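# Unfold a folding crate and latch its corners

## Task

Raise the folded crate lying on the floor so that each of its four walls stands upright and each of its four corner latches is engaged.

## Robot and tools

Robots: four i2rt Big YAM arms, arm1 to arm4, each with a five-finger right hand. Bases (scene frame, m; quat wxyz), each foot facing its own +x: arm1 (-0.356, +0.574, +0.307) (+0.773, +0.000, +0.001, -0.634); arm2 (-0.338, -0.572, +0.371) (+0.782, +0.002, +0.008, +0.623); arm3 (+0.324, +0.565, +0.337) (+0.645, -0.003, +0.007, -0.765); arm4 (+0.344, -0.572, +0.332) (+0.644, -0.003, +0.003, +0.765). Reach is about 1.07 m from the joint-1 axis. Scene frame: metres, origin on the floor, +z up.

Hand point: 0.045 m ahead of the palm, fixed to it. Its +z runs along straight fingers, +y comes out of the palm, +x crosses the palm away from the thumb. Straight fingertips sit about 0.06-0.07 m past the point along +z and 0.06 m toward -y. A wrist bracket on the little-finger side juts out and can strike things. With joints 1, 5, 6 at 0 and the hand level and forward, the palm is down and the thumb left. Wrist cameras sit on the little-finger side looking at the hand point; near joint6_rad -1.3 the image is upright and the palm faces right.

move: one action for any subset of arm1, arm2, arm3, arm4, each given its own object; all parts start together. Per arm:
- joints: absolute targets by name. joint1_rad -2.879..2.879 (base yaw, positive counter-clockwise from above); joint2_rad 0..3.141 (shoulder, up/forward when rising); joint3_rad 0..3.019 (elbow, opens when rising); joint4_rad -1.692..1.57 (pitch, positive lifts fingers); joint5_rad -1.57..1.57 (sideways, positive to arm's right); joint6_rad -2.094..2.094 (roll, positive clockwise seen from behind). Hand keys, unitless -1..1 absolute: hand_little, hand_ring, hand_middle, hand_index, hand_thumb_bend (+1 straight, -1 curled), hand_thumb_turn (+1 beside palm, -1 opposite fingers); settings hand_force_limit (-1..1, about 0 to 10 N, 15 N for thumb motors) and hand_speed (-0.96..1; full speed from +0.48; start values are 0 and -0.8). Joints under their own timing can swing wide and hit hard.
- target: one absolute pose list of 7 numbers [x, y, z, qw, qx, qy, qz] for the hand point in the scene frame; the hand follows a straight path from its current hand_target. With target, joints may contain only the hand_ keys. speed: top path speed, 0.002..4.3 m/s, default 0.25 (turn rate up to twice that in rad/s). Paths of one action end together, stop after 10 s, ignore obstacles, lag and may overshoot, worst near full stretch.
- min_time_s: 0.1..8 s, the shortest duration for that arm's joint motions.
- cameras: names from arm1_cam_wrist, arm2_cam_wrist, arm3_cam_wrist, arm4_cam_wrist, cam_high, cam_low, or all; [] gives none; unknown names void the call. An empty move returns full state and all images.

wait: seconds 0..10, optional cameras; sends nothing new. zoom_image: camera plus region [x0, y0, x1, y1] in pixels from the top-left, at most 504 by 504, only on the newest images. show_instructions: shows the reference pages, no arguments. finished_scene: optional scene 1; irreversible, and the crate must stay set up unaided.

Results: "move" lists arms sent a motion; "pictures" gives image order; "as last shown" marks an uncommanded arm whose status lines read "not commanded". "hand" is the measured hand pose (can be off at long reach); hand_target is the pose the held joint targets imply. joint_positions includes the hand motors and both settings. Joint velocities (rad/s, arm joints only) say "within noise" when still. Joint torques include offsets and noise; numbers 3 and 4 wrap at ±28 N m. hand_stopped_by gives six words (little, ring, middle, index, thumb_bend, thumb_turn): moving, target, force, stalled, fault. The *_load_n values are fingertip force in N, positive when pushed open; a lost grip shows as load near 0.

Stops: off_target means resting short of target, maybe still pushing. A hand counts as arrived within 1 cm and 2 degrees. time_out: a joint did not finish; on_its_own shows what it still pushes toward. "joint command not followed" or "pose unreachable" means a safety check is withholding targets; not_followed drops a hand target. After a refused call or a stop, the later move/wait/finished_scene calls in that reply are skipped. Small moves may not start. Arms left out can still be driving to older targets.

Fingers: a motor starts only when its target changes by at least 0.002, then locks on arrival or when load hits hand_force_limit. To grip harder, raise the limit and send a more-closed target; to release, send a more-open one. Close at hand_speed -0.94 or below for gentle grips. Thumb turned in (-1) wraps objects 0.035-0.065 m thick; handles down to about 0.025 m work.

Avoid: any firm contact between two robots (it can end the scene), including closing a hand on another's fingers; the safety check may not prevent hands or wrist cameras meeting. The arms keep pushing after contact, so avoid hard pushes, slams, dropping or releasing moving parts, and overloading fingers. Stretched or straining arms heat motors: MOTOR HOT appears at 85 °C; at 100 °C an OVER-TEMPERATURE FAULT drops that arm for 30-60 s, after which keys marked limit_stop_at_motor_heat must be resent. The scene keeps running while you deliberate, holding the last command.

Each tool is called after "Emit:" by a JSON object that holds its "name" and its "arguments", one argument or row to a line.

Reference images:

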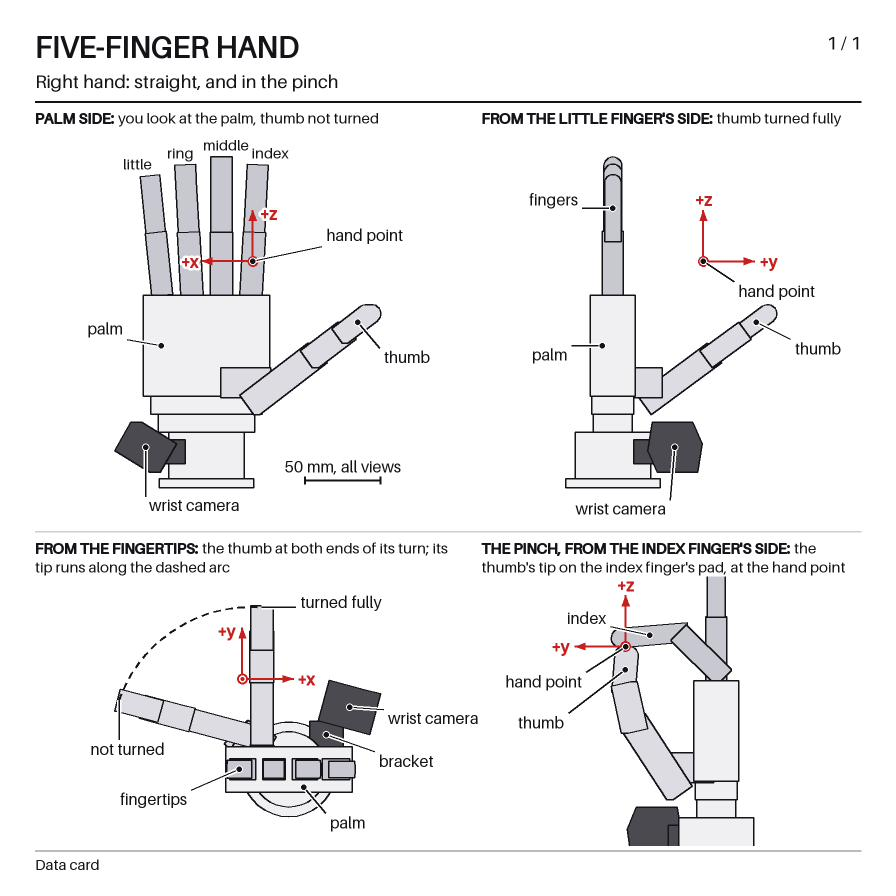

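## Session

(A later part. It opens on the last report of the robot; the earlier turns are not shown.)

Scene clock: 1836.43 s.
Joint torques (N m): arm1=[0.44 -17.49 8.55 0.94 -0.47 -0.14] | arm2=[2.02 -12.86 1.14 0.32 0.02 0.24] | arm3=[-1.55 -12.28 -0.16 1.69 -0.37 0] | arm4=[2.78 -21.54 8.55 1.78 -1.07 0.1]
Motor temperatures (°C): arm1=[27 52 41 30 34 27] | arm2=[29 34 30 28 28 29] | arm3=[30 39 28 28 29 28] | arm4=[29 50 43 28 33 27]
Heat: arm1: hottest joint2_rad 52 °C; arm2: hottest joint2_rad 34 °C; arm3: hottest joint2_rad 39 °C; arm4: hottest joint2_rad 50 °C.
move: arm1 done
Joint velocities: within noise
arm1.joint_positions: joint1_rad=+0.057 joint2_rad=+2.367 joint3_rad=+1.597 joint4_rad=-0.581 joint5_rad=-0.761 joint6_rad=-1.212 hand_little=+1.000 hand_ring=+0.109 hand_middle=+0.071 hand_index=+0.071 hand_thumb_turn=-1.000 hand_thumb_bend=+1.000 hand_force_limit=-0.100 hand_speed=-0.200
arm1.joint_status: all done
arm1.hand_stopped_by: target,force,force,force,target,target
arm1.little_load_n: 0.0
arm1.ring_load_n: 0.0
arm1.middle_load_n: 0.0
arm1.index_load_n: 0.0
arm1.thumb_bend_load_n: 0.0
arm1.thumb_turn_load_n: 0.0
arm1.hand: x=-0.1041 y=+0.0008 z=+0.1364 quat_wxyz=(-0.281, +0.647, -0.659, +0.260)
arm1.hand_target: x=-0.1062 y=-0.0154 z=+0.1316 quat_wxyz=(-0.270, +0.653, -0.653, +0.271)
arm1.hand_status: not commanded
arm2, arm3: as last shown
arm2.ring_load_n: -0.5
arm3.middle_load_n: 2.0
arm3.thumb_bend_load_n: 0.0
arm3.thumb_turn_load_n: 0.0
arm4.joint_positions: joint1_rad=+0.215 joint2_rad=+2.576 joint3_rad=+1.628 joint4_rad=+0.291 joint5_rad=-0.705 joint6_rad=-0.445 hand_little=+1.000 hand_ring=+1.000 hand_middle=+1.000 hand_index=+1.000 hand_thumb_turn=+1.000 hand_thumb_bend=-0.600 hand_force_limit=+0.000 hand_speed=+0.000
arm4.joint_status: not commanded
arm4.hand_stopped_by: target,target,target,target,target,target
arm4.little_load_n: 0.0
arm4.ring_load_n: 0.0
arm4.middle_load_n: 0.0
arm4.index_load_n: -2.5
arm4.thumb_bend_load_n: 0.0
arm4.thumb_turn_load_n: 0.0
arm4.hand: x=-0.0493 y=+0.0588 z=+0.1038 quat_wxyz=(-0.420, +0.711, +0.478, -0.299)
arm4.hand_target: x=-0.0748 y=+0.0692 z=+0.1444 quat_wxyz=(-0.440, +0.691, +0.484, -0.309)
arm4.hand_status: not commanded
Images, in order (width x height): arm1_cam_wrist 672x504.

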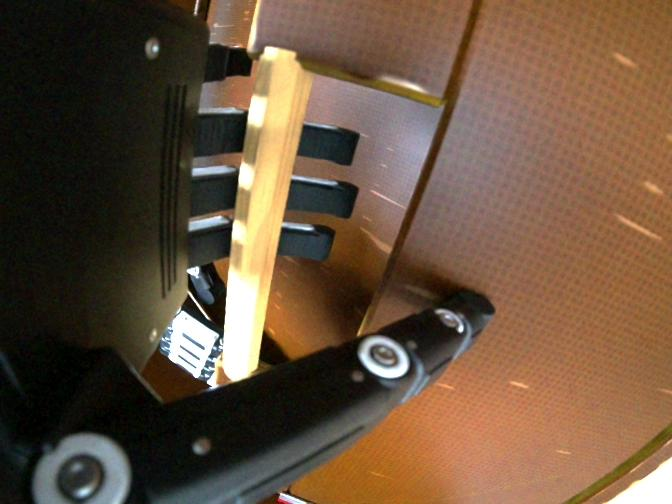

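Emit:
{"name": "move", "arguments": {
  "arm1": {"joints": {"hand_index": -0.31, "hand_middle": -0.31, "hand_ring": -0.31, "hand_speed": -0.5, "hand_force_limit": -0.1}}
}}

Emit:
{"name": "move", "arguments": {
  "arm1": {"target": [-0.102, -0.012, 0.150, 0.2706, -0.6533, 0.6533, -0.2706], "speed": 0.05},
  "cameras": ["arm1_cam_wrist", "cam_high"]
}}

Scene clock: 1840.13 s.
Joint torques (N m): arm1=[0.5 -17.44 8.54 0.98 -0.48 -0.1] | arm2=[2.08 -12.51 1.37 0.35 0 0.25] | arm3=[-1.73 -12.51 -0.23 1.76 -0.38 -0.01] | arm4=[2.73 -21.3 8.58 1.74 -0.92 0.08]
Motor temperatures (°C): arm1=[27 51 41 30 34 27] | arm2=[29 34 30 28 28 29] | arm3=[30 39 28 28 29 28] | arm4=[29 50 43 28 33 27]
Heat: arm1: hottest joint2_rad 51 °C; arm2: hottest joint2_rad 34 °C; arm3: hottest joint2_rad 39 °C; arm4: hottest joint2_rad 50 °C.
move: arm1 off_target
Joint velocities: within noise
arm1.joint_positions: joint1_rad=+0.057 joint2_rad=+2.367 joint3_rad=+1.597 joint4_rad=-0.582 joint5_rad=-0.760 joint6_rad=-1.217 hand_little=+1.000 hand_ring=-0.158 hand_middle=-0.150 hand_index=-0.108 hand_thumb_turn=-1.000 hand_thumb_bend=+1.001 hand_force_limit=-0.100 hand_speed=-0.500
arm1.joint_status: hand_ring off_target (ended at -0.158, target -0.310); hand_middle off_target (ended at -0.150, target -0.310); hand_index off_target (ended at -0.108, target -0.310); the others done
arm1.hand_stopped_by: target,force,force,force,target,target
arm1.little_load_n: 0.0
arm1.ring_load_n: 7.0
arm1.middle_load_n: 5.0
arm1.index_load_n: 0.0
arm1.thumb_bend_load_n: 3.5
arm1.thumb_turn_load_n: 1.0
arm1.hand: x=-0.1041 y=+0.0005 z=+0.1364 quat_wxyz=(-0.280, +0.649, -0.658, +0.260)
arm1.hand_target: x=-0.1062 y=-0.0152 z=+0.1316 quat_wxyz=(-0.270, +0.653, -0.653, +0.271)
arm1.hand_status: not commanded
arm2.joint_positions: joint1_rad=-0.828 joint2_rad=+2.400 joint3_rad=+0.727 joint4_rad=+1.575 joint5_rad=-0.943 joint6_rad=-0.155 hand_little=-1.000 hand_ring=+1.000 hand_middle=-0.300 hand_index=-0.300 hand_thumb_turn=-1.000 hand_thumb_bend=+0.304 hand_force_limit=+0.000 hand_speed=-0.600
arm2.joint_status: not commanded
arm2.hand_stopped_by: target,fault,target,target,force,target
arm2.little_load_n: -4.0
arm2.ring_load_n: 0.0
arm2.middle_load_n: 1.5
arm2.index_load_n: 0.0
arm2.thumb_bend_load_n: 8.5
arm2.thumb_turn_load_n: 1.0
arm2.hand: x=-0.0136 y=-0.1917 z=+0.2396 quat_wxyz=(-0.681, +0.729, -0.017, +0.058)
arm2.hand_target: x=-0.0289 y=-0.1859 z=+0.2285 quat_wxyz=(-0.675, +0.737, -0.029, +0.027)
arm2.hand_status: not commanded
arm3, arm4: as last shown
arm3.index_load_n: -0.5
arm4.joint_positions: joint1_rad=+0.216 joint2_rad=+2.572 joint3_rad=+1.628 joint4_rad=+0.291 joint5_rad=-0.708 joint6_rad=-0.444 hand_little=+1.000 hand_ring=+1.000 hand_middle=+1.000 hand_index=+1.000 hand_thumb_turn=+1.000 hand_thumb_bend=-0.600 hand_force_limit=+0.000 hand_speed=+0.000
arm4.little_load_n: -0.5
arm4.hand: x=-0.0508 y=+0.0590 z=+0.1066 quat_wxyz=(-0.421, +0.710, +0.479, -0.300)
arm4.hand_target: x=-0.0748 y=+0.0692 z=+0.1445 quat_wxyz=(-0.440, +0.691, +0.484, -0.308)
pictures: none

Scene clock: 1841.10 s.
Joint torques (N m): arm1=[1.14 -20.37 7.15 0.53 -0.5 -0.01] | arm2=[1.67 -13.22 1.16 0.35 -0.01 0.24] | arm3=[-1.9 -12.16 -0.23 1.73 -0.35 -0.05] | arm4=[2.67 -21.25 8.58 1.74 -0.88 0.08]
Motor temperatures (°C): arm1=[27 51 41 30 34 27] | arm2=[29 34 30 28 28 29] | arm3=[30 39 28 28 29 28] | arm4=[29 50 43 28 33 27]
Heat: arm1: hottest joint2_rad 51 °C; arm2: hottest joint2_rad 34 °C; arm3: hottest joint2_rad 39 °C; arm4: hottest joint2_rad 50 °C.
move: arm1 off_target
Joint velocities: within noise
arm1.joint_positions: joint1_rad=+0.057 joint2_rad=+2.363 joint3_rad=+1.597 joint4_rad=-0.586 joint5_rad=-0.758 joint6_rad=-1.217 hand_little=+1.000 hand_ring=-0.158 hand_middle=-0.150 hand_index=-0.108 hand_thumb_turn=-1.000 hand_thumb_bend=+1.001 hand_force_limit=-0.100 hand_speed=-0.500
arm1.joint_status: not commanded
arm1.hand_stopped_by: target,force,force,force,target,target
arm1.little_load_n: -0.5
arm1.ring_load_n: 5.0
arm1.middle_load_n: 3.0
arm1.index_load_n: 0.0
arm1.thumb_bend_load_n: 2.0
arm1.thumb_turn_load_n: 2.0
arm1.hand: x=-0.1044 y=+0.0003 z=+0.1384 quat_wxyz=(-0.279, +0.649, -0.658, +0.259)
arm1.hand_target: x=-0.1021 y=-0.0117 z=+0.1501 quat_wxyz=(-0.271, +0.653, -0.653, +0.270)
arm1.hand_status: off_target (0.017 m and 1.8 deg from the pose sent, 0.019 m and 1.7 deg at the start)
arm2, arm3, arm4: as last shown
arm2.ring_load_n: -0.5
arm2.middle_load_n: 1.0
arm3.index_load_n: 0.0
arm4.joint_positions: joint1_rad=+0.217 joint2_rad=+2.571 joint3_rad=+1.628 joint4_rad=+0.291 joint5_rad=-0.709 joint6_rad=-0.444 hand_little=+1.000 hand_ring=+1.000 hand_middle=+1.000 hand_index=+1.000 hand_thumb_turn=+1.000 hand_thumb_bend=-0.600 hand_force_limit=+0.000 hand_speed=+0.000
arm4.little_load_n: 0.0
arm4.index_load_n: -1.5
arm4.hand: x=-0.0512 y=+0.0590 z=+0.1072 quat_wxyz=(-0.421, +0.709, +0.479, -0.300)
Images, in order (width x height): arm1_cam_wrist 672x504, cam_high 896x504.

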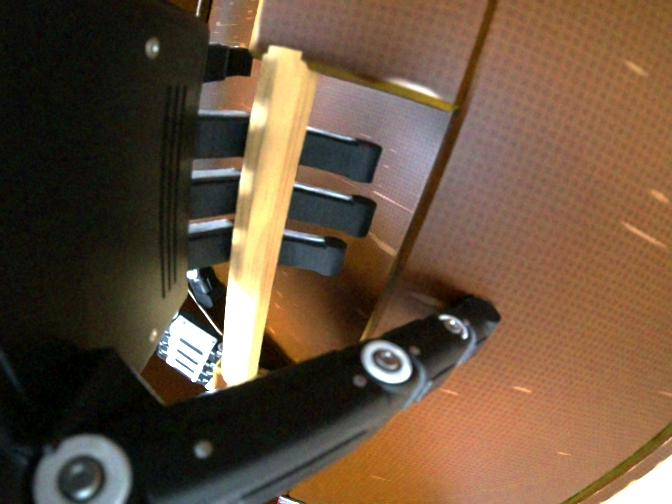

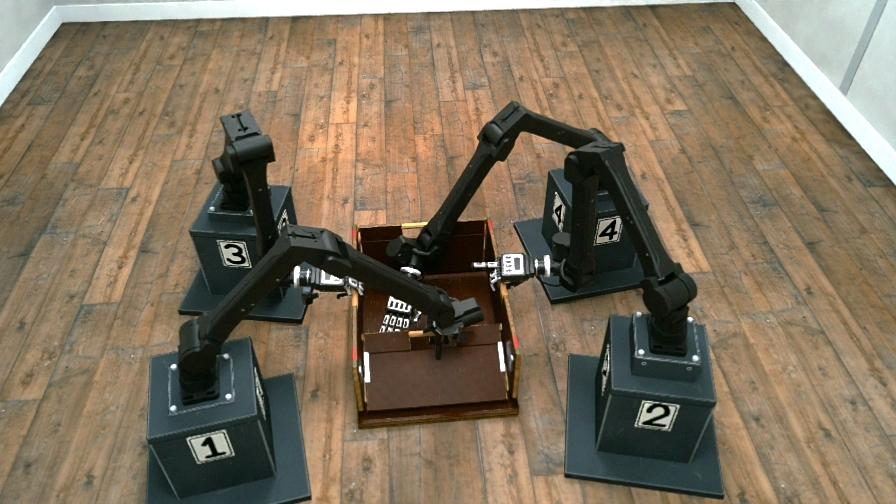

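Emit:
{"name": "move", "arguments": {
  "arm1": {"target": [-0.130, -0.012, 0.178, 0.3061, -0.6374, 0.6374, -0.3061], "speed": 0.06}
}}

Emit:
{"name": "move", "arguments": {
  "arm1": {"target": [-0.153, -0.012, 0.201, 0.3444, -0.6175, 0.6175, -0.3444], "speed": 0.06},
  "cameras": ["arm1_cam_wrist", "cam_high", "cam_low"]
}}

Emit:
{"name": "zoom_image", "arguments": {
  "camera": "cam_high",
  "region": [340, 200, 540, 400]
}}

Scene clock: 1855.60 s.
Joint torques (N m): arm1=[-0.85 -22.01 5.27 0.13 -1.03 -0.16] | arm2=[1.73 -13.63 1.26 0.43 0.01 0.24] | arm3=[-1.44 -12.81 -0.24 1.72 -0.35 -0.04] | arm4=[1.73 -19.6 8.79 1.74 -0.55 0.01]
Motor temperatures (°C): arm1=[27 52 42 30 33 27] | arm2=[29 34 30 28 28 29] | arm3=[30 39 28 28 29 28] | arm4=[29 49 43 28 33 27]
Heat: arm1: hottest joint2_rad 52 °C; arm2: hottest joint2_rad 34 °C; arm3: hottest joint2_rad 39 °C; arm4: hottest joint2_rad 49 °C.
move: arm1 off_target
Joint velocities: within noise
arm1.joint_positions: joint1_rad=+0.013 joint2_rad=+2.342 joint3_rad=+1.582 joint4_rad=-0.608 joint5_rad=-0.869 joint6_rad=-1.266 hand_little=+1.000 hand_ring=-0.158 hand_middle=-0.150 hand_index=-0.108 hand_thumb_turn=-1.000 hand_thumb_bend=+1.000 hand_force_limit=-0.100 hand_speed=-0.500
arm1.joint_status: not commanded
arm1.hand_stopped_by: target,force,force,force,target,target
arm1.little_load_n: 0.0
arm1.ring_load_n: 2.0
arm1.middle_load_n: 1.5
arm1.index_load_n: 0.0
arm1.thumb_bend_load_n: 0.5
arm1.thumb_turn_load_n: 3.0
arm1.hand: x=-0.1151 y=-0.0002 z=+0.1575 quat_wxyz=(-0.315, +0.638, -0.640, +0.290)
arm1.hand_target: x=-0.1298 y=-0.0118 z=+0.1774 quat_wxyz=(-0.306, +0.637, -0.638, +0.306)
arm1.hand_status: off_target (0.028 m and 2.2 deg from the pose sent, 0.049 m and 6.7 deg at the start)
arm2, arm3, arm4: as last shown
arm2.ring_load_n: 0.0
arm4.joint_positions: joint1_rad=+0.229 joint2_rad=+2.551 joint3_rad=+1.628 joint4_rad=+0.291 joint5_rad=-0.716 joint6_rad=-0.436 hand_little=+1.000 hand_ring=+1.000 hand_middle=+1.000 hand_index=+1.000 hand_thumb_turn=+1.000 hand_thumb_bend=-0.600 hand_force_limit=+0.000 hand_speed=+0.000
arm4.middle_load_n: -0.5
arm4.index_load_n: -0.5
arm4.hand: x=-0.0626 y=+0.0590 z=+0.1225 quat_wxyz=(-0.426, +0.701, +0.483, -0.306)
arm4.hand_target: x=-0.0748 y=+0.0692 z=+0.1445 quat_wxyz=(-0.440, +0.691, +0.484, -0.309)
pictures: none

Scene clock: 1857.30 s.
Joint torques (N m): arm1=[-1.26 -21.77 5.27 -0.03 -0.96 -0.11] | arm2=[2.2 -13.39 1.22 0.42 0.03 0.25] | arm3=[-1.9 -12.04 -0.29 1.76 -0.35 -0.02] | arm4=[1.61 -19.6 8.79 1.77 -0.51 0.01]
Motor temperatures (°C): arm1=[27 52 42 30 33 27] | arm2=[29 34 30 28 28 29] | arm3=[30 39 28 28 29 28] | arm4=[29 49 43 28 33 27]
Heat: arm1: hottest joint2_rad 52 °C; arm2: hottest joint2_rad 34 °C; arm3: hottest joint2_rad 39 °C; arm4: hottest joint2_rad 49 °C.
move: arm1 off_target
Joint velocities: within noise
arm1.joint_positions: joint1_rad=-0.050 joint2_rad=+2.320 joint3_rad=+1.567 joint4_rad=-0.653 joint5_rad=-1.005 joint6_rad=-1.341 hand_little=+1.000 hand_ring=-0.158 hand_middle=-0.150 hand_index=-0.108 hand_thumb_turn=-1.000 hand_thumb_bend=+1.000 hand_force_limit=-0.100 hand_speed=-0.500
arm1.joint_status: not commanded
arm1.hand_stopped_by: target,force,force,force,target,target
arm1.little_load_n: -0.5
arm1.ring_load_n: 0.5
arm1.middle_load_n: 1.0
arm1.index_load_n: 0.0
arm1.thumb_bend_load_n: 0.0
arm1.thumb_turn_load_n: 0.0
arm1.hand: x=-0.1345 y=-0.0006 z=+0.1811 quat_wxyz=(-0.356, +0.621, -0.616, +0.329)
arm1.hand_target: x=-0.1527 y=-0.0118 z=+0.2004 quat_wxyz=(-0.344, +0.618, -0.618, +0.344)
arm1.hand_status: off_target (0.029 m and 2.2 deg from the pose sent, 0.059 m and 7.9 deg at the start)
arm2, arm3, arm4: as last shown
arm4.joint_positions: joint1_rad=+0.230 joint2_rad=+2.551 joint3_rad=+1.628 joint4_rad=+0.291 joint5_rad=-0.717 joint6_rad=-0.435 hand_little=+1.000 hand_ring=+1.000 hand_middle=+1.000 hand_index=+1.000 hand_thumb_turn=+1.000 hand_thumb_bend=-0.600 hand_force_limit=+0.000 hand_speed=+0.000
arm4.middle_load_n: 0.0
arm4.index_load_n: 0.0
arm4.hand: x=-0.0634 y=+0.0584 z=+0.1225 quat_wxyz=(-0.426, +0.701, +0.483, -0.307)
arm4.hand_target: x=-0.0747 y=+0.0692 z=+0.1444 quat_wxyz=(-0.440, +0.691, +0.484, -0.308)
Images, in order (width x height): arm1_cam_wrist 672x504, cam_high 896x504, cam_low 896x504.

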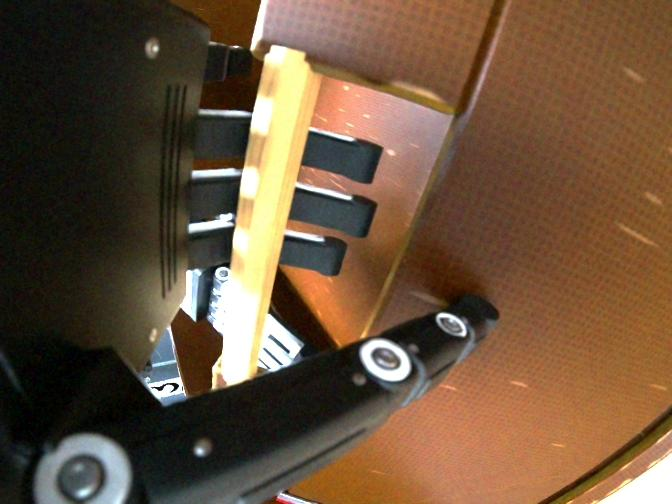

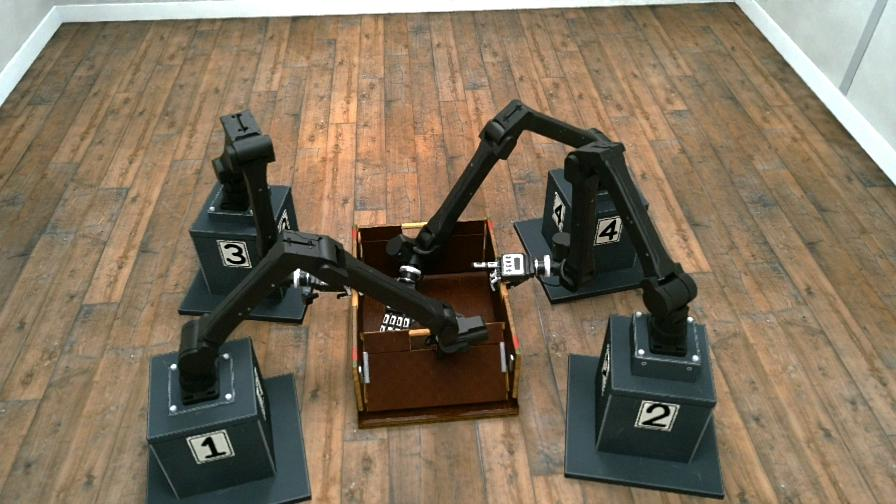

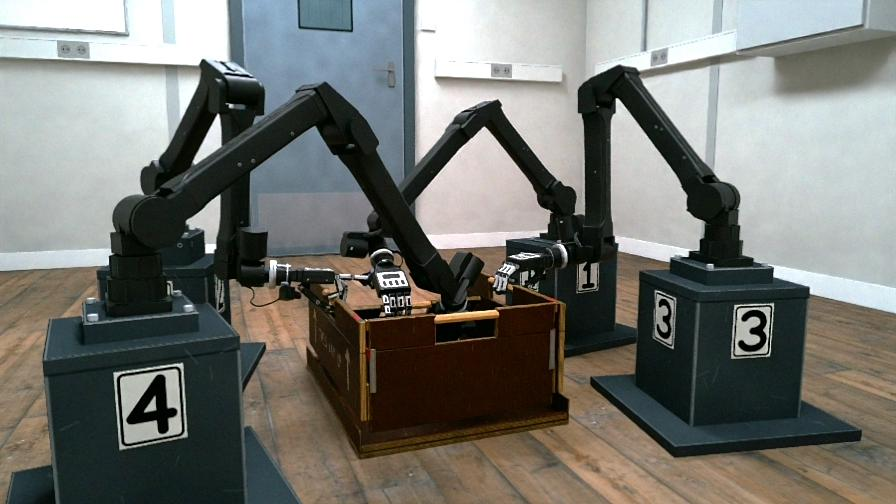

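Scaled by 2.520 from the camera's image (finer frame: 1280x720).

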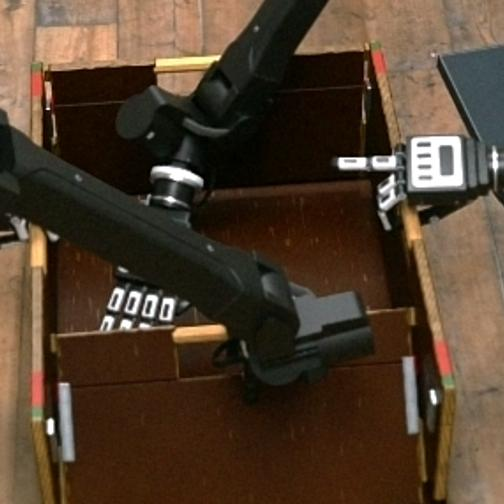

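Emit:
{"name": "move", "arguments": {
  "arm1": {"target": [-0.180, -0.012, 0.220, 0.3815, -0.5954, 0.5954, -0.3815], "speed": 0.06},
  "cameras": ["cam_high", "arm4_cam_wrist"]
}}

Scene clock: 1883.30 s.
Joint torques (N m): arm1=[-1.08 -20.66 6.26 -0.25 -0.93 -0.09] | arm2=[2.2 -13.57 1.21 0.31 0.03 0.22] | arm3=[-1.44 -12.57 -0.27 1.73 -0.35 0] | arm4=[1.49 -19.66 8.81 1.76 -0.51 0]
Motor temperatures (°C): arm1=[27 50 40 30 34 27] | arm2=[29 34 30 28 28 29] | arm3=[30 38 28 28 29 28] | arm4=[29 49 43 28 33 27]
Heat: arm1: hottest joint2_rad 50 °C; arm2: hottest joint2_rad 34 °C; arm3: hottest joint2_rad 38 °C; arm4: hottest joint2_rad 49 °C.
move: arm1 off_target
Joint velocities: within noise
arm1.joint_positions: joint1_rad=-0.125 joint2_rad=+2.309 joint3_rad=+1.567 joint4_rad=-0.752 joint5_rad=-1.139 joint6_rad=-1.460 hand_little=+1.000 hand_ring=-0.158 hand_middle=-0.150 hand_index=-0.108 hand_thumb_turn=-1.000 hand_thumb_bend=+1.000 hand_force_limit=-0.100 hand_speed=-0.500
arm1.joint_status: not commanded
arm1.hand_stopped_by: target,force,force,force,target,target
arm1.little_load_n: 0.0
arm1.ring_load_n: 1.5
arm1.middle_load_n: 0.0
arm1.index_load_n: 0.0
arm1.thumb_bend_load_n: 0.0
arm1.thumb_turn_load_n: 0.0
arm1.hand: x=-0.1624 y=-0.0001 z=+0.2047 quat_wxyz=(-0.393, +0.598, -0.593, +0.369)
arm1.hand_target: x=-0.1799 y=-0.0117 z=+0.2198 quat_wxyz=(-0.381, +0.595, -0.596, +0.382)
arm1.hand_status: off_target (0.026 m and 2.0 deg from the pose sent, 0.061 m and 7.7 deg at the start)
arm2, arm3, arm4: as last shown
arm2.middle_load_n: 1.5
pictures: arm4_cam_wrist, cam_high
Images, in order (width x height): arm4_cam_wrist 672x504, cam_high 896x504.

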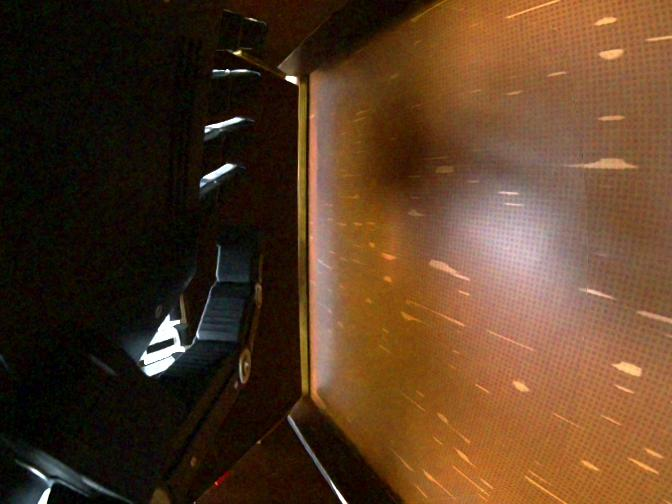

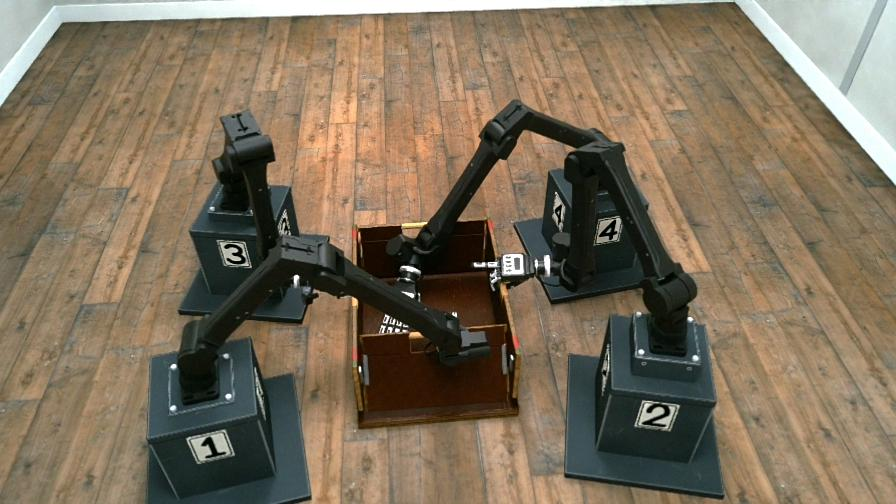

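Emit:
{"name": "move", "arguments": {
  "arm1": {"target": [-0.210, -0.012, 0.232, 0.4171, -0.5710, 0.5710, -0.4171], "speed": 0.06},
  "cameras": ["cam_high", "arm4_cam_wrist", "arm1_cam_wrist"]
}}

Scene clock: 1915.33 s.
Joint torques (N m): arm1=[-0.32 -17.73 8.81 -0.24 -1.29 -0.12] | arm2=[1.85 -13.16 1.24 0.4 0.01 0.26] | arm3=[-1.49 -12.16 -0.23 1.7 -0.34 -0.01] | arm4=[1.55 -19.66 8.81 1.77 -0.5 0.01]
Motor temperatures (°C): arm1=[27 53 40 30 34 27] | arm2=[29 34 30 28 28 29] | arm3=[30 38 28 28 29 28] | arm4=[29 50 43 28 32 27]
Heat: arm1: hottest joint2_rad 53 °C; arm2: hottest joint2_rad 34 °C; arm3: hottest joint2_rad 38 °C; arm4: hottest joint2_rad 50 °C.
move: arm1 off_target
Joint velocities: within noise
arm1.joint_positions: joint1_rad=-0.211 joint2_rad=+2.312 joint3_rad=+1.589 joint4_rad=-0.962 joint5_rad=-1.253 joint6_rad=-1.657 hand_little=+1.000 hand_ring=-0.158 hand_middle=-0.150 hand_index=-0.108 hand_thumb_turn=-1.000 hand_thumb_bend=+1.000 hand_force_limit=-0.100 hand_speed=-0.500
arm1.joint_status: not commanded
arm1.hand_stopped_by: target,force,force,force,target,target
arm1.little_load_n: 0.0
arm1.ring_load_n: 0.5
arm1.middle_load_n: 0.0
arm1.index_load_n: 0.0
arm1.thumb_bend_load_n: 0.0
arm1.thumb_turn_load_n: 0.0
arm1.hand: x=-0.1999 y=+0.0058 z=+0.2280 quat_wxyz=(-0.427, +0.569, -0.576, +0.403)
arm1.hand_target: x=-0.2102 y=-0.0113 z=+0.2323 quat_wxyz=(-0.416, +0.571, -0.572, +0.417)
arm1.hand_status: off_target (0.021 m and 2.1 deg from the pose sent, 0.056 m and 7.4 deg at the start)
arm2, arm3, arm4: as last shown
arm2.middle_load_n: 1.0
arm3.middle_load_n: 2.5
arm4.little_load_n: -0.5
pictures: arm1_cam_wrist, arm4_cam_wrist, cam_high
Images, in order (width x height): arm1_cam_wrist 672x504, arm4_cam_wrist 672x504, cam_high 896x504.

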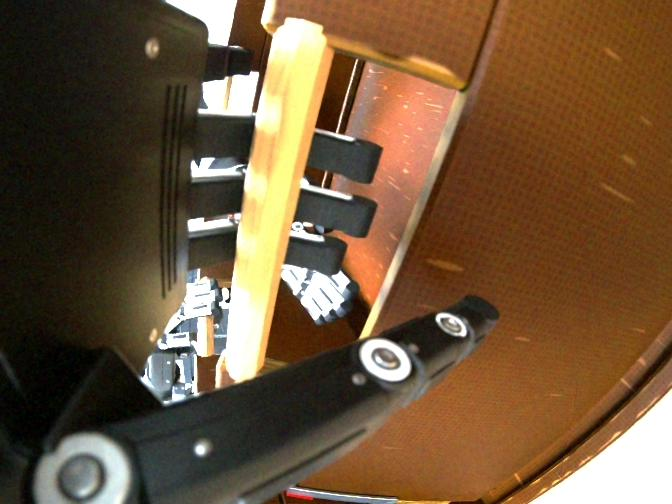

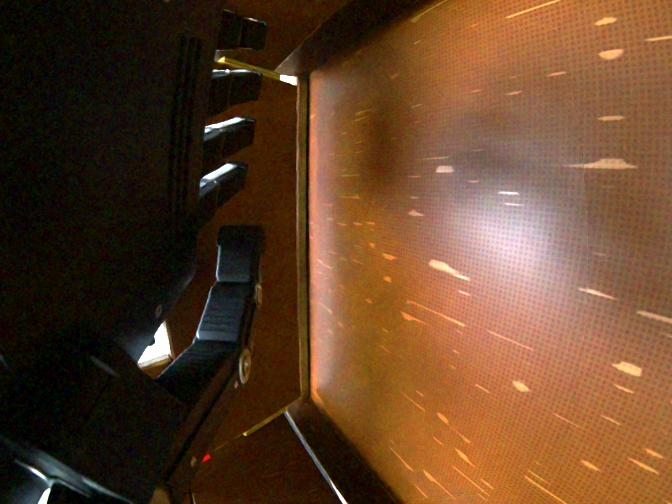

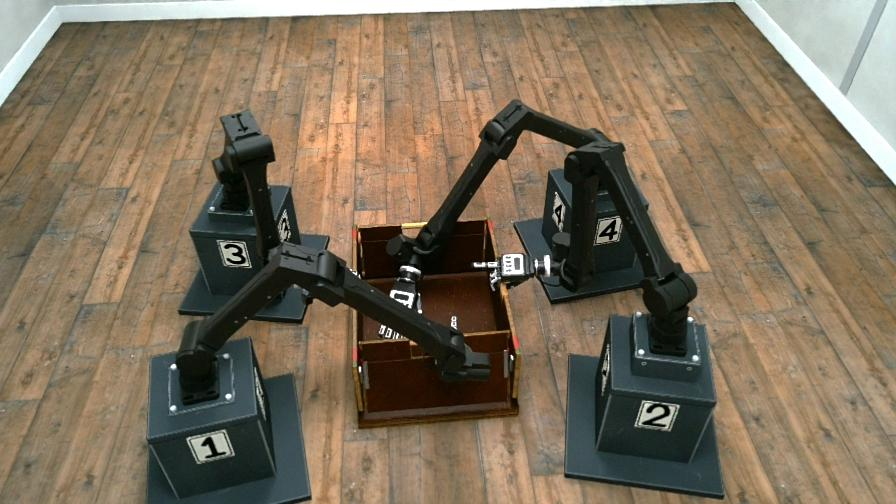

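Emit:
{"name": "move", "arguments": {
  "arm1": {"target": [-0.241, -0.014, 0.238, 0.4512, -0.5444, 0.5444, -0.4512], "speed": 0.06},
  "cameras": ["cam_high", "arm1_cam_wrist"]
}}

Emit:
{"name": "zoom_image", "arguments": {
  "camera": "cam_high",
  "region": [340, 200, 540, 440]
}}

Scene clock: 1921.20 s.
Joint torques (N m): arm1=[-1.03 -17.79 8.91 -0.55 -1 -0.16] | arm2=[1.9 -13.57 1.09 0.4 -0.02 0.24] | arm3=[-1.49 -12.45 -0.2 1.7 -0.36 -0.02] | arm4=[1.49 -19.6 8.79 1.74 -0.51 0]
Motor temperatures (°C): arm1=[27 53 40 30 34 27] | arm2=[29 34 30 28 28 29] | arm3=[30 38 28 28 29 28] | arm4=[29 50 43 28 32 27]
Heat: arm1: hottest joint2_rad 53 °C; arm2: hottest joint2_rad 34 °C; arm3: hottest joint2_rad 38 °C; arm4: hottest joint2_rad 50 °C.
move: arm1 off_target
Joint velocities: within noise
arm1.joint_positions: joint1_rad=-0.271 joint2_rad=+2.404 joint3_rad=+1.716 joint4_rad=-1.357 joint5_rad=-1.355 joint6_rad=-2.016 hand_little=+1.000 hand_ring=-0.158 hand_middle=-0.150 hand_index=-0.108 hand_thumb_turn=-1.000 hand_thumb_bend=+1.000 hand_force_limit=-0.100 hand_speed=-0.500
arm1.joint_status: not commanded
arm1.hand_stopped_by: target,force,force,force,target,target
arm1.little_load_n: 0.0
arm1.ring_load_n: 1.0
arm1.middle_load_n: 0.0
arm1.index_load_n: 0.0
arm1.thumb_bend_load_n: 0.0
arm1.thumb_turn_load_n: 0.0
arm1.hand: x=-0.2235 y=+0.0050 z=+0.2383 quat_wxyz=(-0.464, +0.542, -0.550, +0.435)
arm1.hand_target: x=-0.2410 y=-0.0128 z=+0.2385 quat_wxyz=(-0.448, +0.544, -0.548, +0.451)
arm1.hand_status: off_target (0.026 m and 2.5 deg from the pose sent, 0.047 m and 7.7 deg at the start; a joint's target at an end of its range on 23 of 63 steps)
arm2, arm4: as last shown
arm2.middle_load_n: 1.5
arm3.joint_positions: joint1_rad=-0.954 joint2_rad=+2.279 joint3_rad=+0.682 joint4_rad=+1.414 joint5_rad=-1.132 joint6_rad=-0.161 hand_little=-1.000 hand_ring=+0.116 hand_middle=+0.091 hand_index=+0.090 hand_thumb_turn=-1.000 hand_thumb_bend=+0.169 hand_force_limit=+0.000 hand_speed=-0.600
arm3.joint_status: not commanded
arm3.hand_stopped_by: target,force,force,force,force,target
arm3.little_load_n: 0.0
arm3.ring_load_n: 0.0
arm3.middle_load_n: 2.5
arm3.index_load_n: 0.0
arm3.thumb_bend_load_n: 0.5
arm3.thumb_turn_load_n: 0.0
arm3.hand: x=+0.0117 y=+0.2126 z=+0.2421 quat_wxyz=(-0.002, +0.008, -0.736, +0.677)
arm3.hand_target: x=+0.0124 y=+0.2215 z=+0.2362 quat_wxyz=(+0.000, +0.000, -0.737, +0.675)
arm3.hand_status: not commanded
arm4.little_load_n: 0.0
arm4.index_load_n: -0.5
pictures: arm1_cam_wrist, cam_high
Images, in order (width x height): arm1_cam_wrist 672x504, cam_high 896x504.

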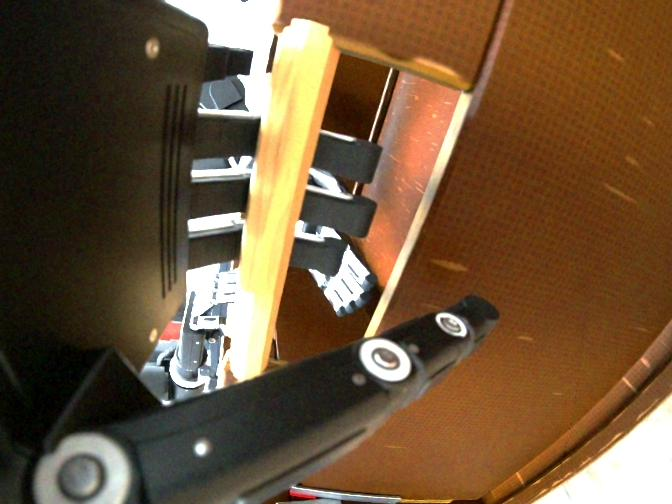

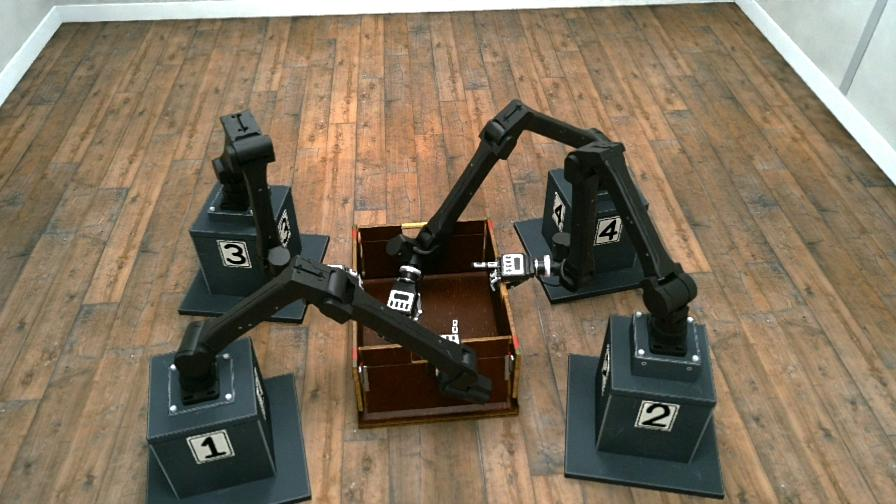

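Scaled by 2.100 from the camera's image (finer frame: 1280x720).

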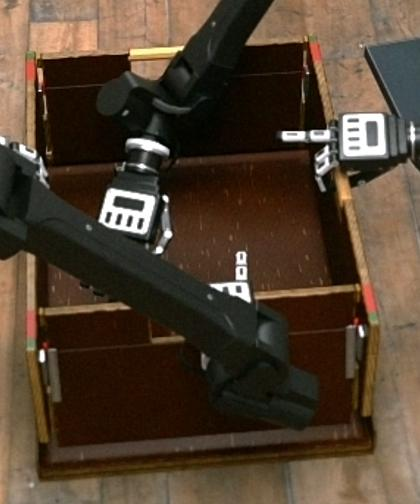

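Emit:
{"name": "move", "arguments": {
  "arm4": {"target": [-0.165, 0.062, 0.160, -0.4402, 0.6909, 0.4838, -0.3082], "speed": 0.08},
  "cameras": ["cam_high", "arm4_cam_wrist", "arm1_cam_wrist"]
}}

Emit:
{"name": "zoom_image", "arguments": {
  "camera": "cam_high",
  "region": [340, 200, 540, 440]
}}

Scene clock: 1940.50 s.
Joint torques (N m): arm1=[-0.97 -17.73 8.9 -0.55 -1.01 -0.16] | arm2=[2.08 -13.51 1.25 0.34 0.02 0.27] | arm3=[-1.44 -12.34 -0.1 1.61 -0.37 -0.02] | arm4=[1.55 -17.85 11.41 1.21 -0.2 0.02]
Motor temperatures (°C): arm1=[27 51 43 30 34 27] | arm2=[29 34 30 28 28 29] | arm3=[30 38 28 28 29 28] | arm4=[29 50 44 28 32 27]
Heat: arm1: hottest joint2_rad 51 °C; arm2: hottest joint2_rad 34 °C; arm3: hottest joint2_rad 38 °C; arm4: hottest joint2_rad 50 °C.
move: arm4 off_target
Joint velocities: within noise
arm1, arm2, arm3: as last shown
arm1.hand_target: x=-0.2410 y=-0.0128 z=+0.2386 quat_wxyz=(-0.448, +0.544, -0.548, +0.451)
arm2.index_load_n: 0.5
arm3.middle_load_n: 2.0
arm3.thumb_bend_load_n: 0.0
arm4.joint_positions: joint1_rad=+0.356 joint2_rad=+2.551 joint3_rad=+1.735 joint4_rad=+0.265 joint5_rad=-0.619 joint6_rad=-0.353 hand_little=+1.000 hand_ring=+1.000 hand_middle=+1.000 hand_index=+1.000 hand_thumb_turn=+1.000 hand_thumb_bend=-0.600 hand_force_limit=+0.000 hand_speed=+0.000
arm4.joint_status: not commanded
arm4.hand_stopped_by: target,target,target,target,target,target
arm4.little_load_n: 0.0
arm4.ring_load_n: -0.5
arm4.middle_load_n: 0.0
arm4.index_load_n: 0.0
arm4.thumb_bend_load_n: 0.0
arm4.thumb_turn_load_n: 0.0
arm4.hand: x=-0.1572 y=+0.0539 z=+0.1560 quat_wxyz=(-0.437, +0.691, +0.487, -0.306)
arm4.hand_target: x=-0.1647 y=+0.0616 z=+0.1602 quat_wxyz=(-0.440, +0.691, +0.484, -0.308)
arm4.hand_status: off_target (0.012 m and 0.6 deg from the pose sent, 0.108 m and 2.0 deg at the start)
pictures: arm1_cam_wrist, arm4_cam_wrist, cam_high
Images, in order (width x height): arm1_cam_wrist 672x504, arm4_cam_wrist 672x504, cam_high 896x504.

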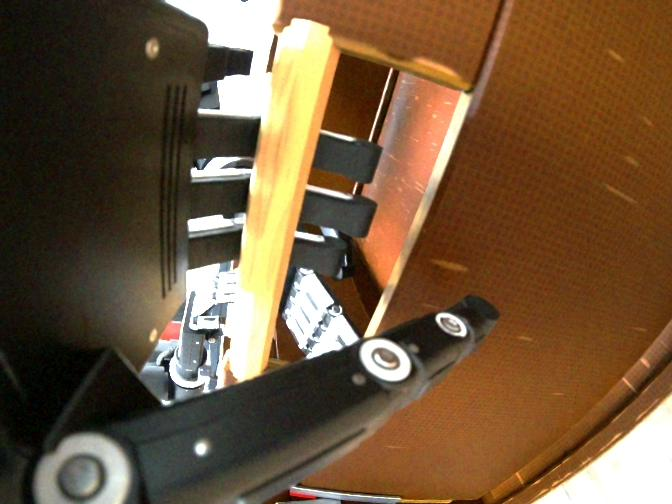

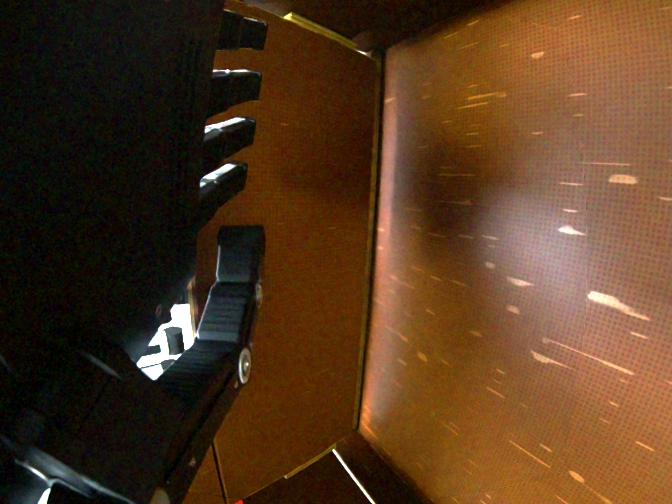

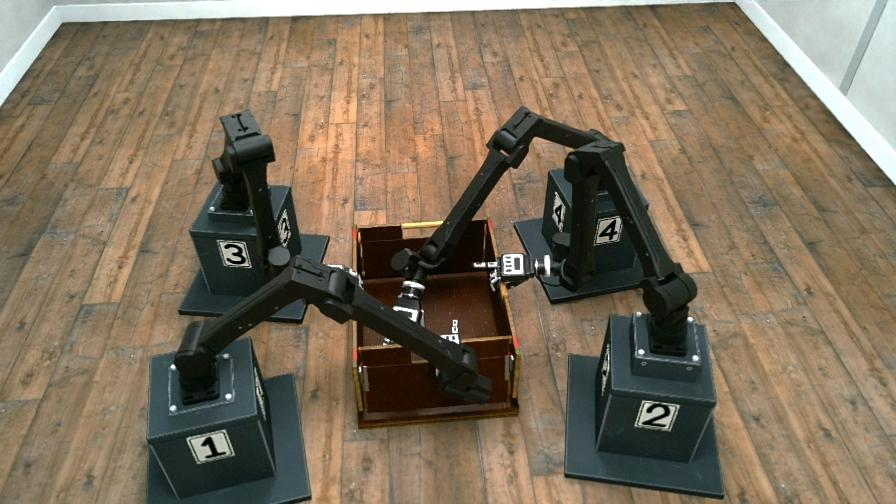

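Scaled by 2.100 from the camera's image (finer frame: 1280x720).

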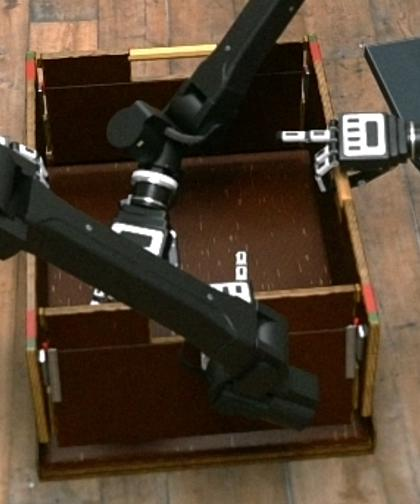

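Emit:
{"name": "move", "arguments": {
  "arm4": {"target": [-0.205, 0.065, 0.158, -0.4402, 0.6909, 0.4838, -0.3082], "speed": 0.06},
  "arm1": {"target": [-0.262, -0.014, 0.240, 0.4512, -0.5444, 0.5444, -0.4512], "speed": 0.06},
  "cameras": ["cam_high", "arm4_cam_wrist", "arm1_cam_wrist"]
}}

Emit:
{"name": "zoom_image", "arguments": {
  "camera": "cam_high",
  "region": [340, 200, 540, 440]
}}

Scene clock: 1944.70 s.
Joint torques (N m): arm1=[-1.38 -18.78 8.2 -0.54 -0.53 -0.12] | arm2=[1.96 -13.45 1.32 0.47 -0.03 0.25] | arm3=[-1.44 -12.63 -0.14 1.63 -0.36 -0.01] | arm4=[2.49 -17.26 12.38 1.31 -0.21 0.01]
Motor temperatures (°C): arm1=[27 50 43 30 34 27] | arm2=[29 34 30 28 28 29] | arm3=[30 38 28 28 29 28] | arm4=[29 50 44 28 32 27]
Heat: arm1: hottest joint2_rad 50 °C; arm2: hottest joint2_rad 34 °C; arm3: hottest joint2_rad 38 °C; arm4: hottest joint2_rad 50 °C.
move: arm1 off_target; arm4 off_target
Joint velocities: within noise
arm1.joint_positions: joint1_rad=-0.297 joint2_rad=+2.404 joint3_rad=+1.716 joint4_rad=-1.360 joint5_rad=-1.347 joint6_rad=-2.020 hand_little=+1.000 hand_ring=-0.158 hand_middle=-0.150 hand_index=-0.108 hand_thumb_turn=-1.000 hand_thumb_bend=+1.000 hand_force_limit=-0.100 hand_speed=-0.500
arm1.joint_status: not commanded
arm1.hand_stopped_by: target,force,force,force,target,target
arm1.little_load_n: 0.0
arm1.ring_load_n: 1.5
arm1.middle_load_n: 0.0
arm1.index_load_n: 0.0
arm1.thumb_bend_load_n: 0.0
arm1.thumb_turn_load_n: 0.0
arm1.hand: x=-0.2391 y=+0.0028 z=+0.2372 quat_wxyz=(-0.457, +0.538, -0.557, +0.438)
arm1.hand_target: x=-0.2618 y=-0.0129 z=+0.2404 quat_wxyz=(-0.438, +0.540, -0.559, +0.452)
arm1.hand_status: off_target (0.028 m and 2.4 deg from the pose sent, 0.043 m and 2.5 deg at the start; a joint's target at an end of its range on 39 of 39 steps)
arm2.joint_positions: joint1_rad=-0.828 joint2_rad=+2.400 joint3_rad=+0.727 joint4_rad=+1.575 joint5_rad=-0.943 joint6_rad=-0.155 hand_little=-1.000 hand_ring=+1.000 hand_middle=-0.300 hand_index=-0.300 hand_thumb_turn=-1.000 hand_thumb_bend=+0.304 hand_force_limit=+0.000 hand_speed=-0.600
arm2.joint_status: not commanded
arm2.hand_stopped_by: target,fault,target,target,force,target
arm2.little_load_n: -4.0
arm2.ring_load_n: -0.5
arm2.middle_load_n: 1.5
arm2.index_load_n: -0.5
arm2.thumb_bend_load_n: 8.5
arm2.thumb_turn_load_n: 1.0
arm2.hand: x=-0.0136 y=-0.1917 z=+0.2396 quat_wxyz=(-0.681, +0.729, -0.017, +0.058)
arm2.hand_target: x=-0.0289 y=-0.1859 z=+0.2285 quat_wxyz=(-0.675, +0.737, -0.029, +0.027)
arm2.hand_status: not commanded
arm3: as last shown
arm4.joint_positions: joint1_rad=+0.386 joint2_rad=+2.586 joint3_rad=+1.838 joint4_rad=+0.223 joint5_rad=-0.579 joint6_rad=-0.325 hand_little=+1.000 hand_ring=+1.000 hand_middle=+1.000 hand_index=+1.000 hand_thumb_turn=+1.000 hand_thumb_bend=-0.600 hand_force_limit=+0.000 hand_speed=+0.000
arm4.joint_status: not commanded
arm4.hand_stopped_by: target,target,target,target,target,target
arm4.little_load_n: 0.0
arm4.ring_load_n: 0.0
arm4.middle_load_n: 0.0
arm4.index_load_n: -0.5
arm4.thumb_bend_load_n: 0.0
arm4.thumb_turn_load_n: 0.0
arm4.hand: x=-0.1888 y=+0.0676 z=+0.1645 quat_wxyz=(-0.444, +0.692, +0.482, -0.302)
arm4.hand_target: x=-0.2045 y=+0.0641 z=+0.1585 quat_wxyz=(-0.441, +0.691, +0.484, -0.308)
arm4.hand_status: off_target (0.018 m and 0.8 deg from the pose sent, 0.049 m and 0.6 deg at the start)
pictures: arm1_cam_wrist, arm4_cam_wrist, cam_high
Images, in order (width x height): arm1_cam_wrist 672x504, arm4_cam_wrist 672x504, cam_high 896x504.

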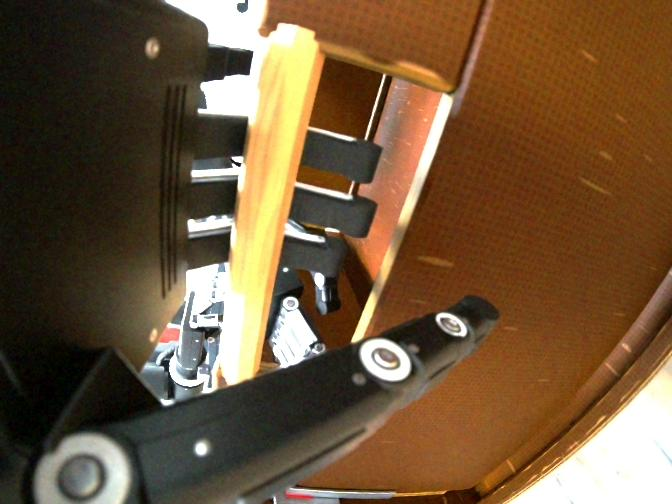

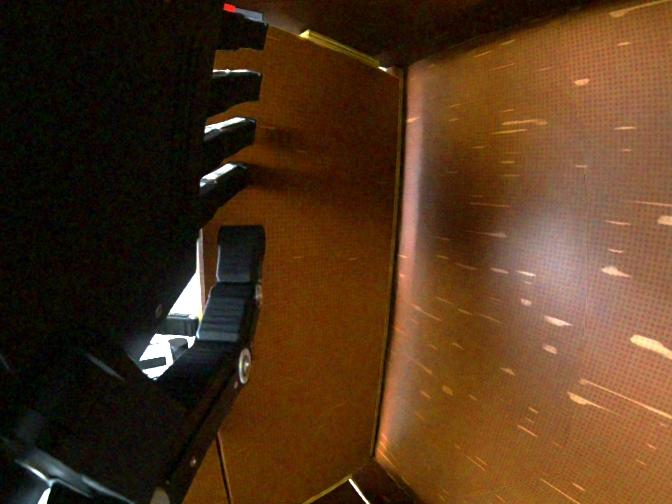

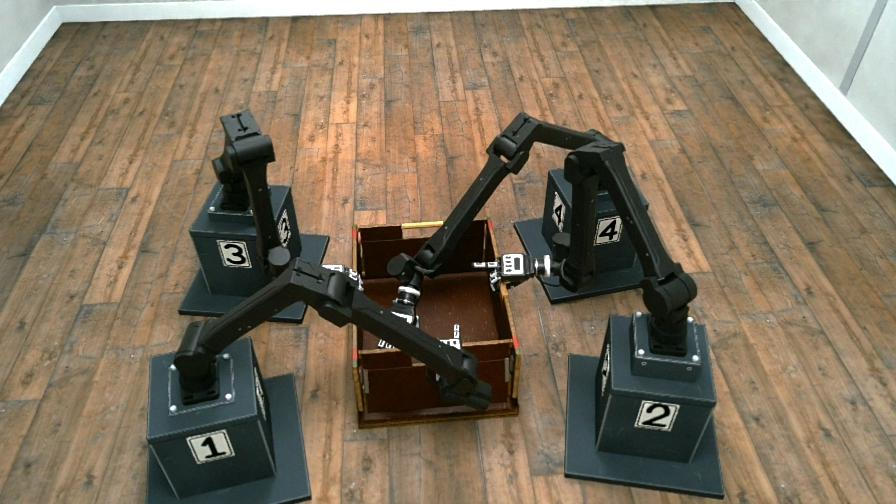

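Scaled by 2.100 from the camera's image (finer frame: 1280x720).

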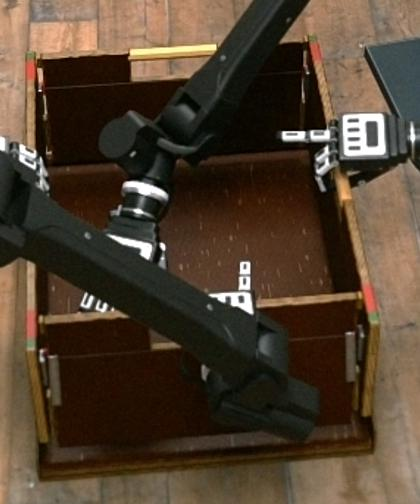

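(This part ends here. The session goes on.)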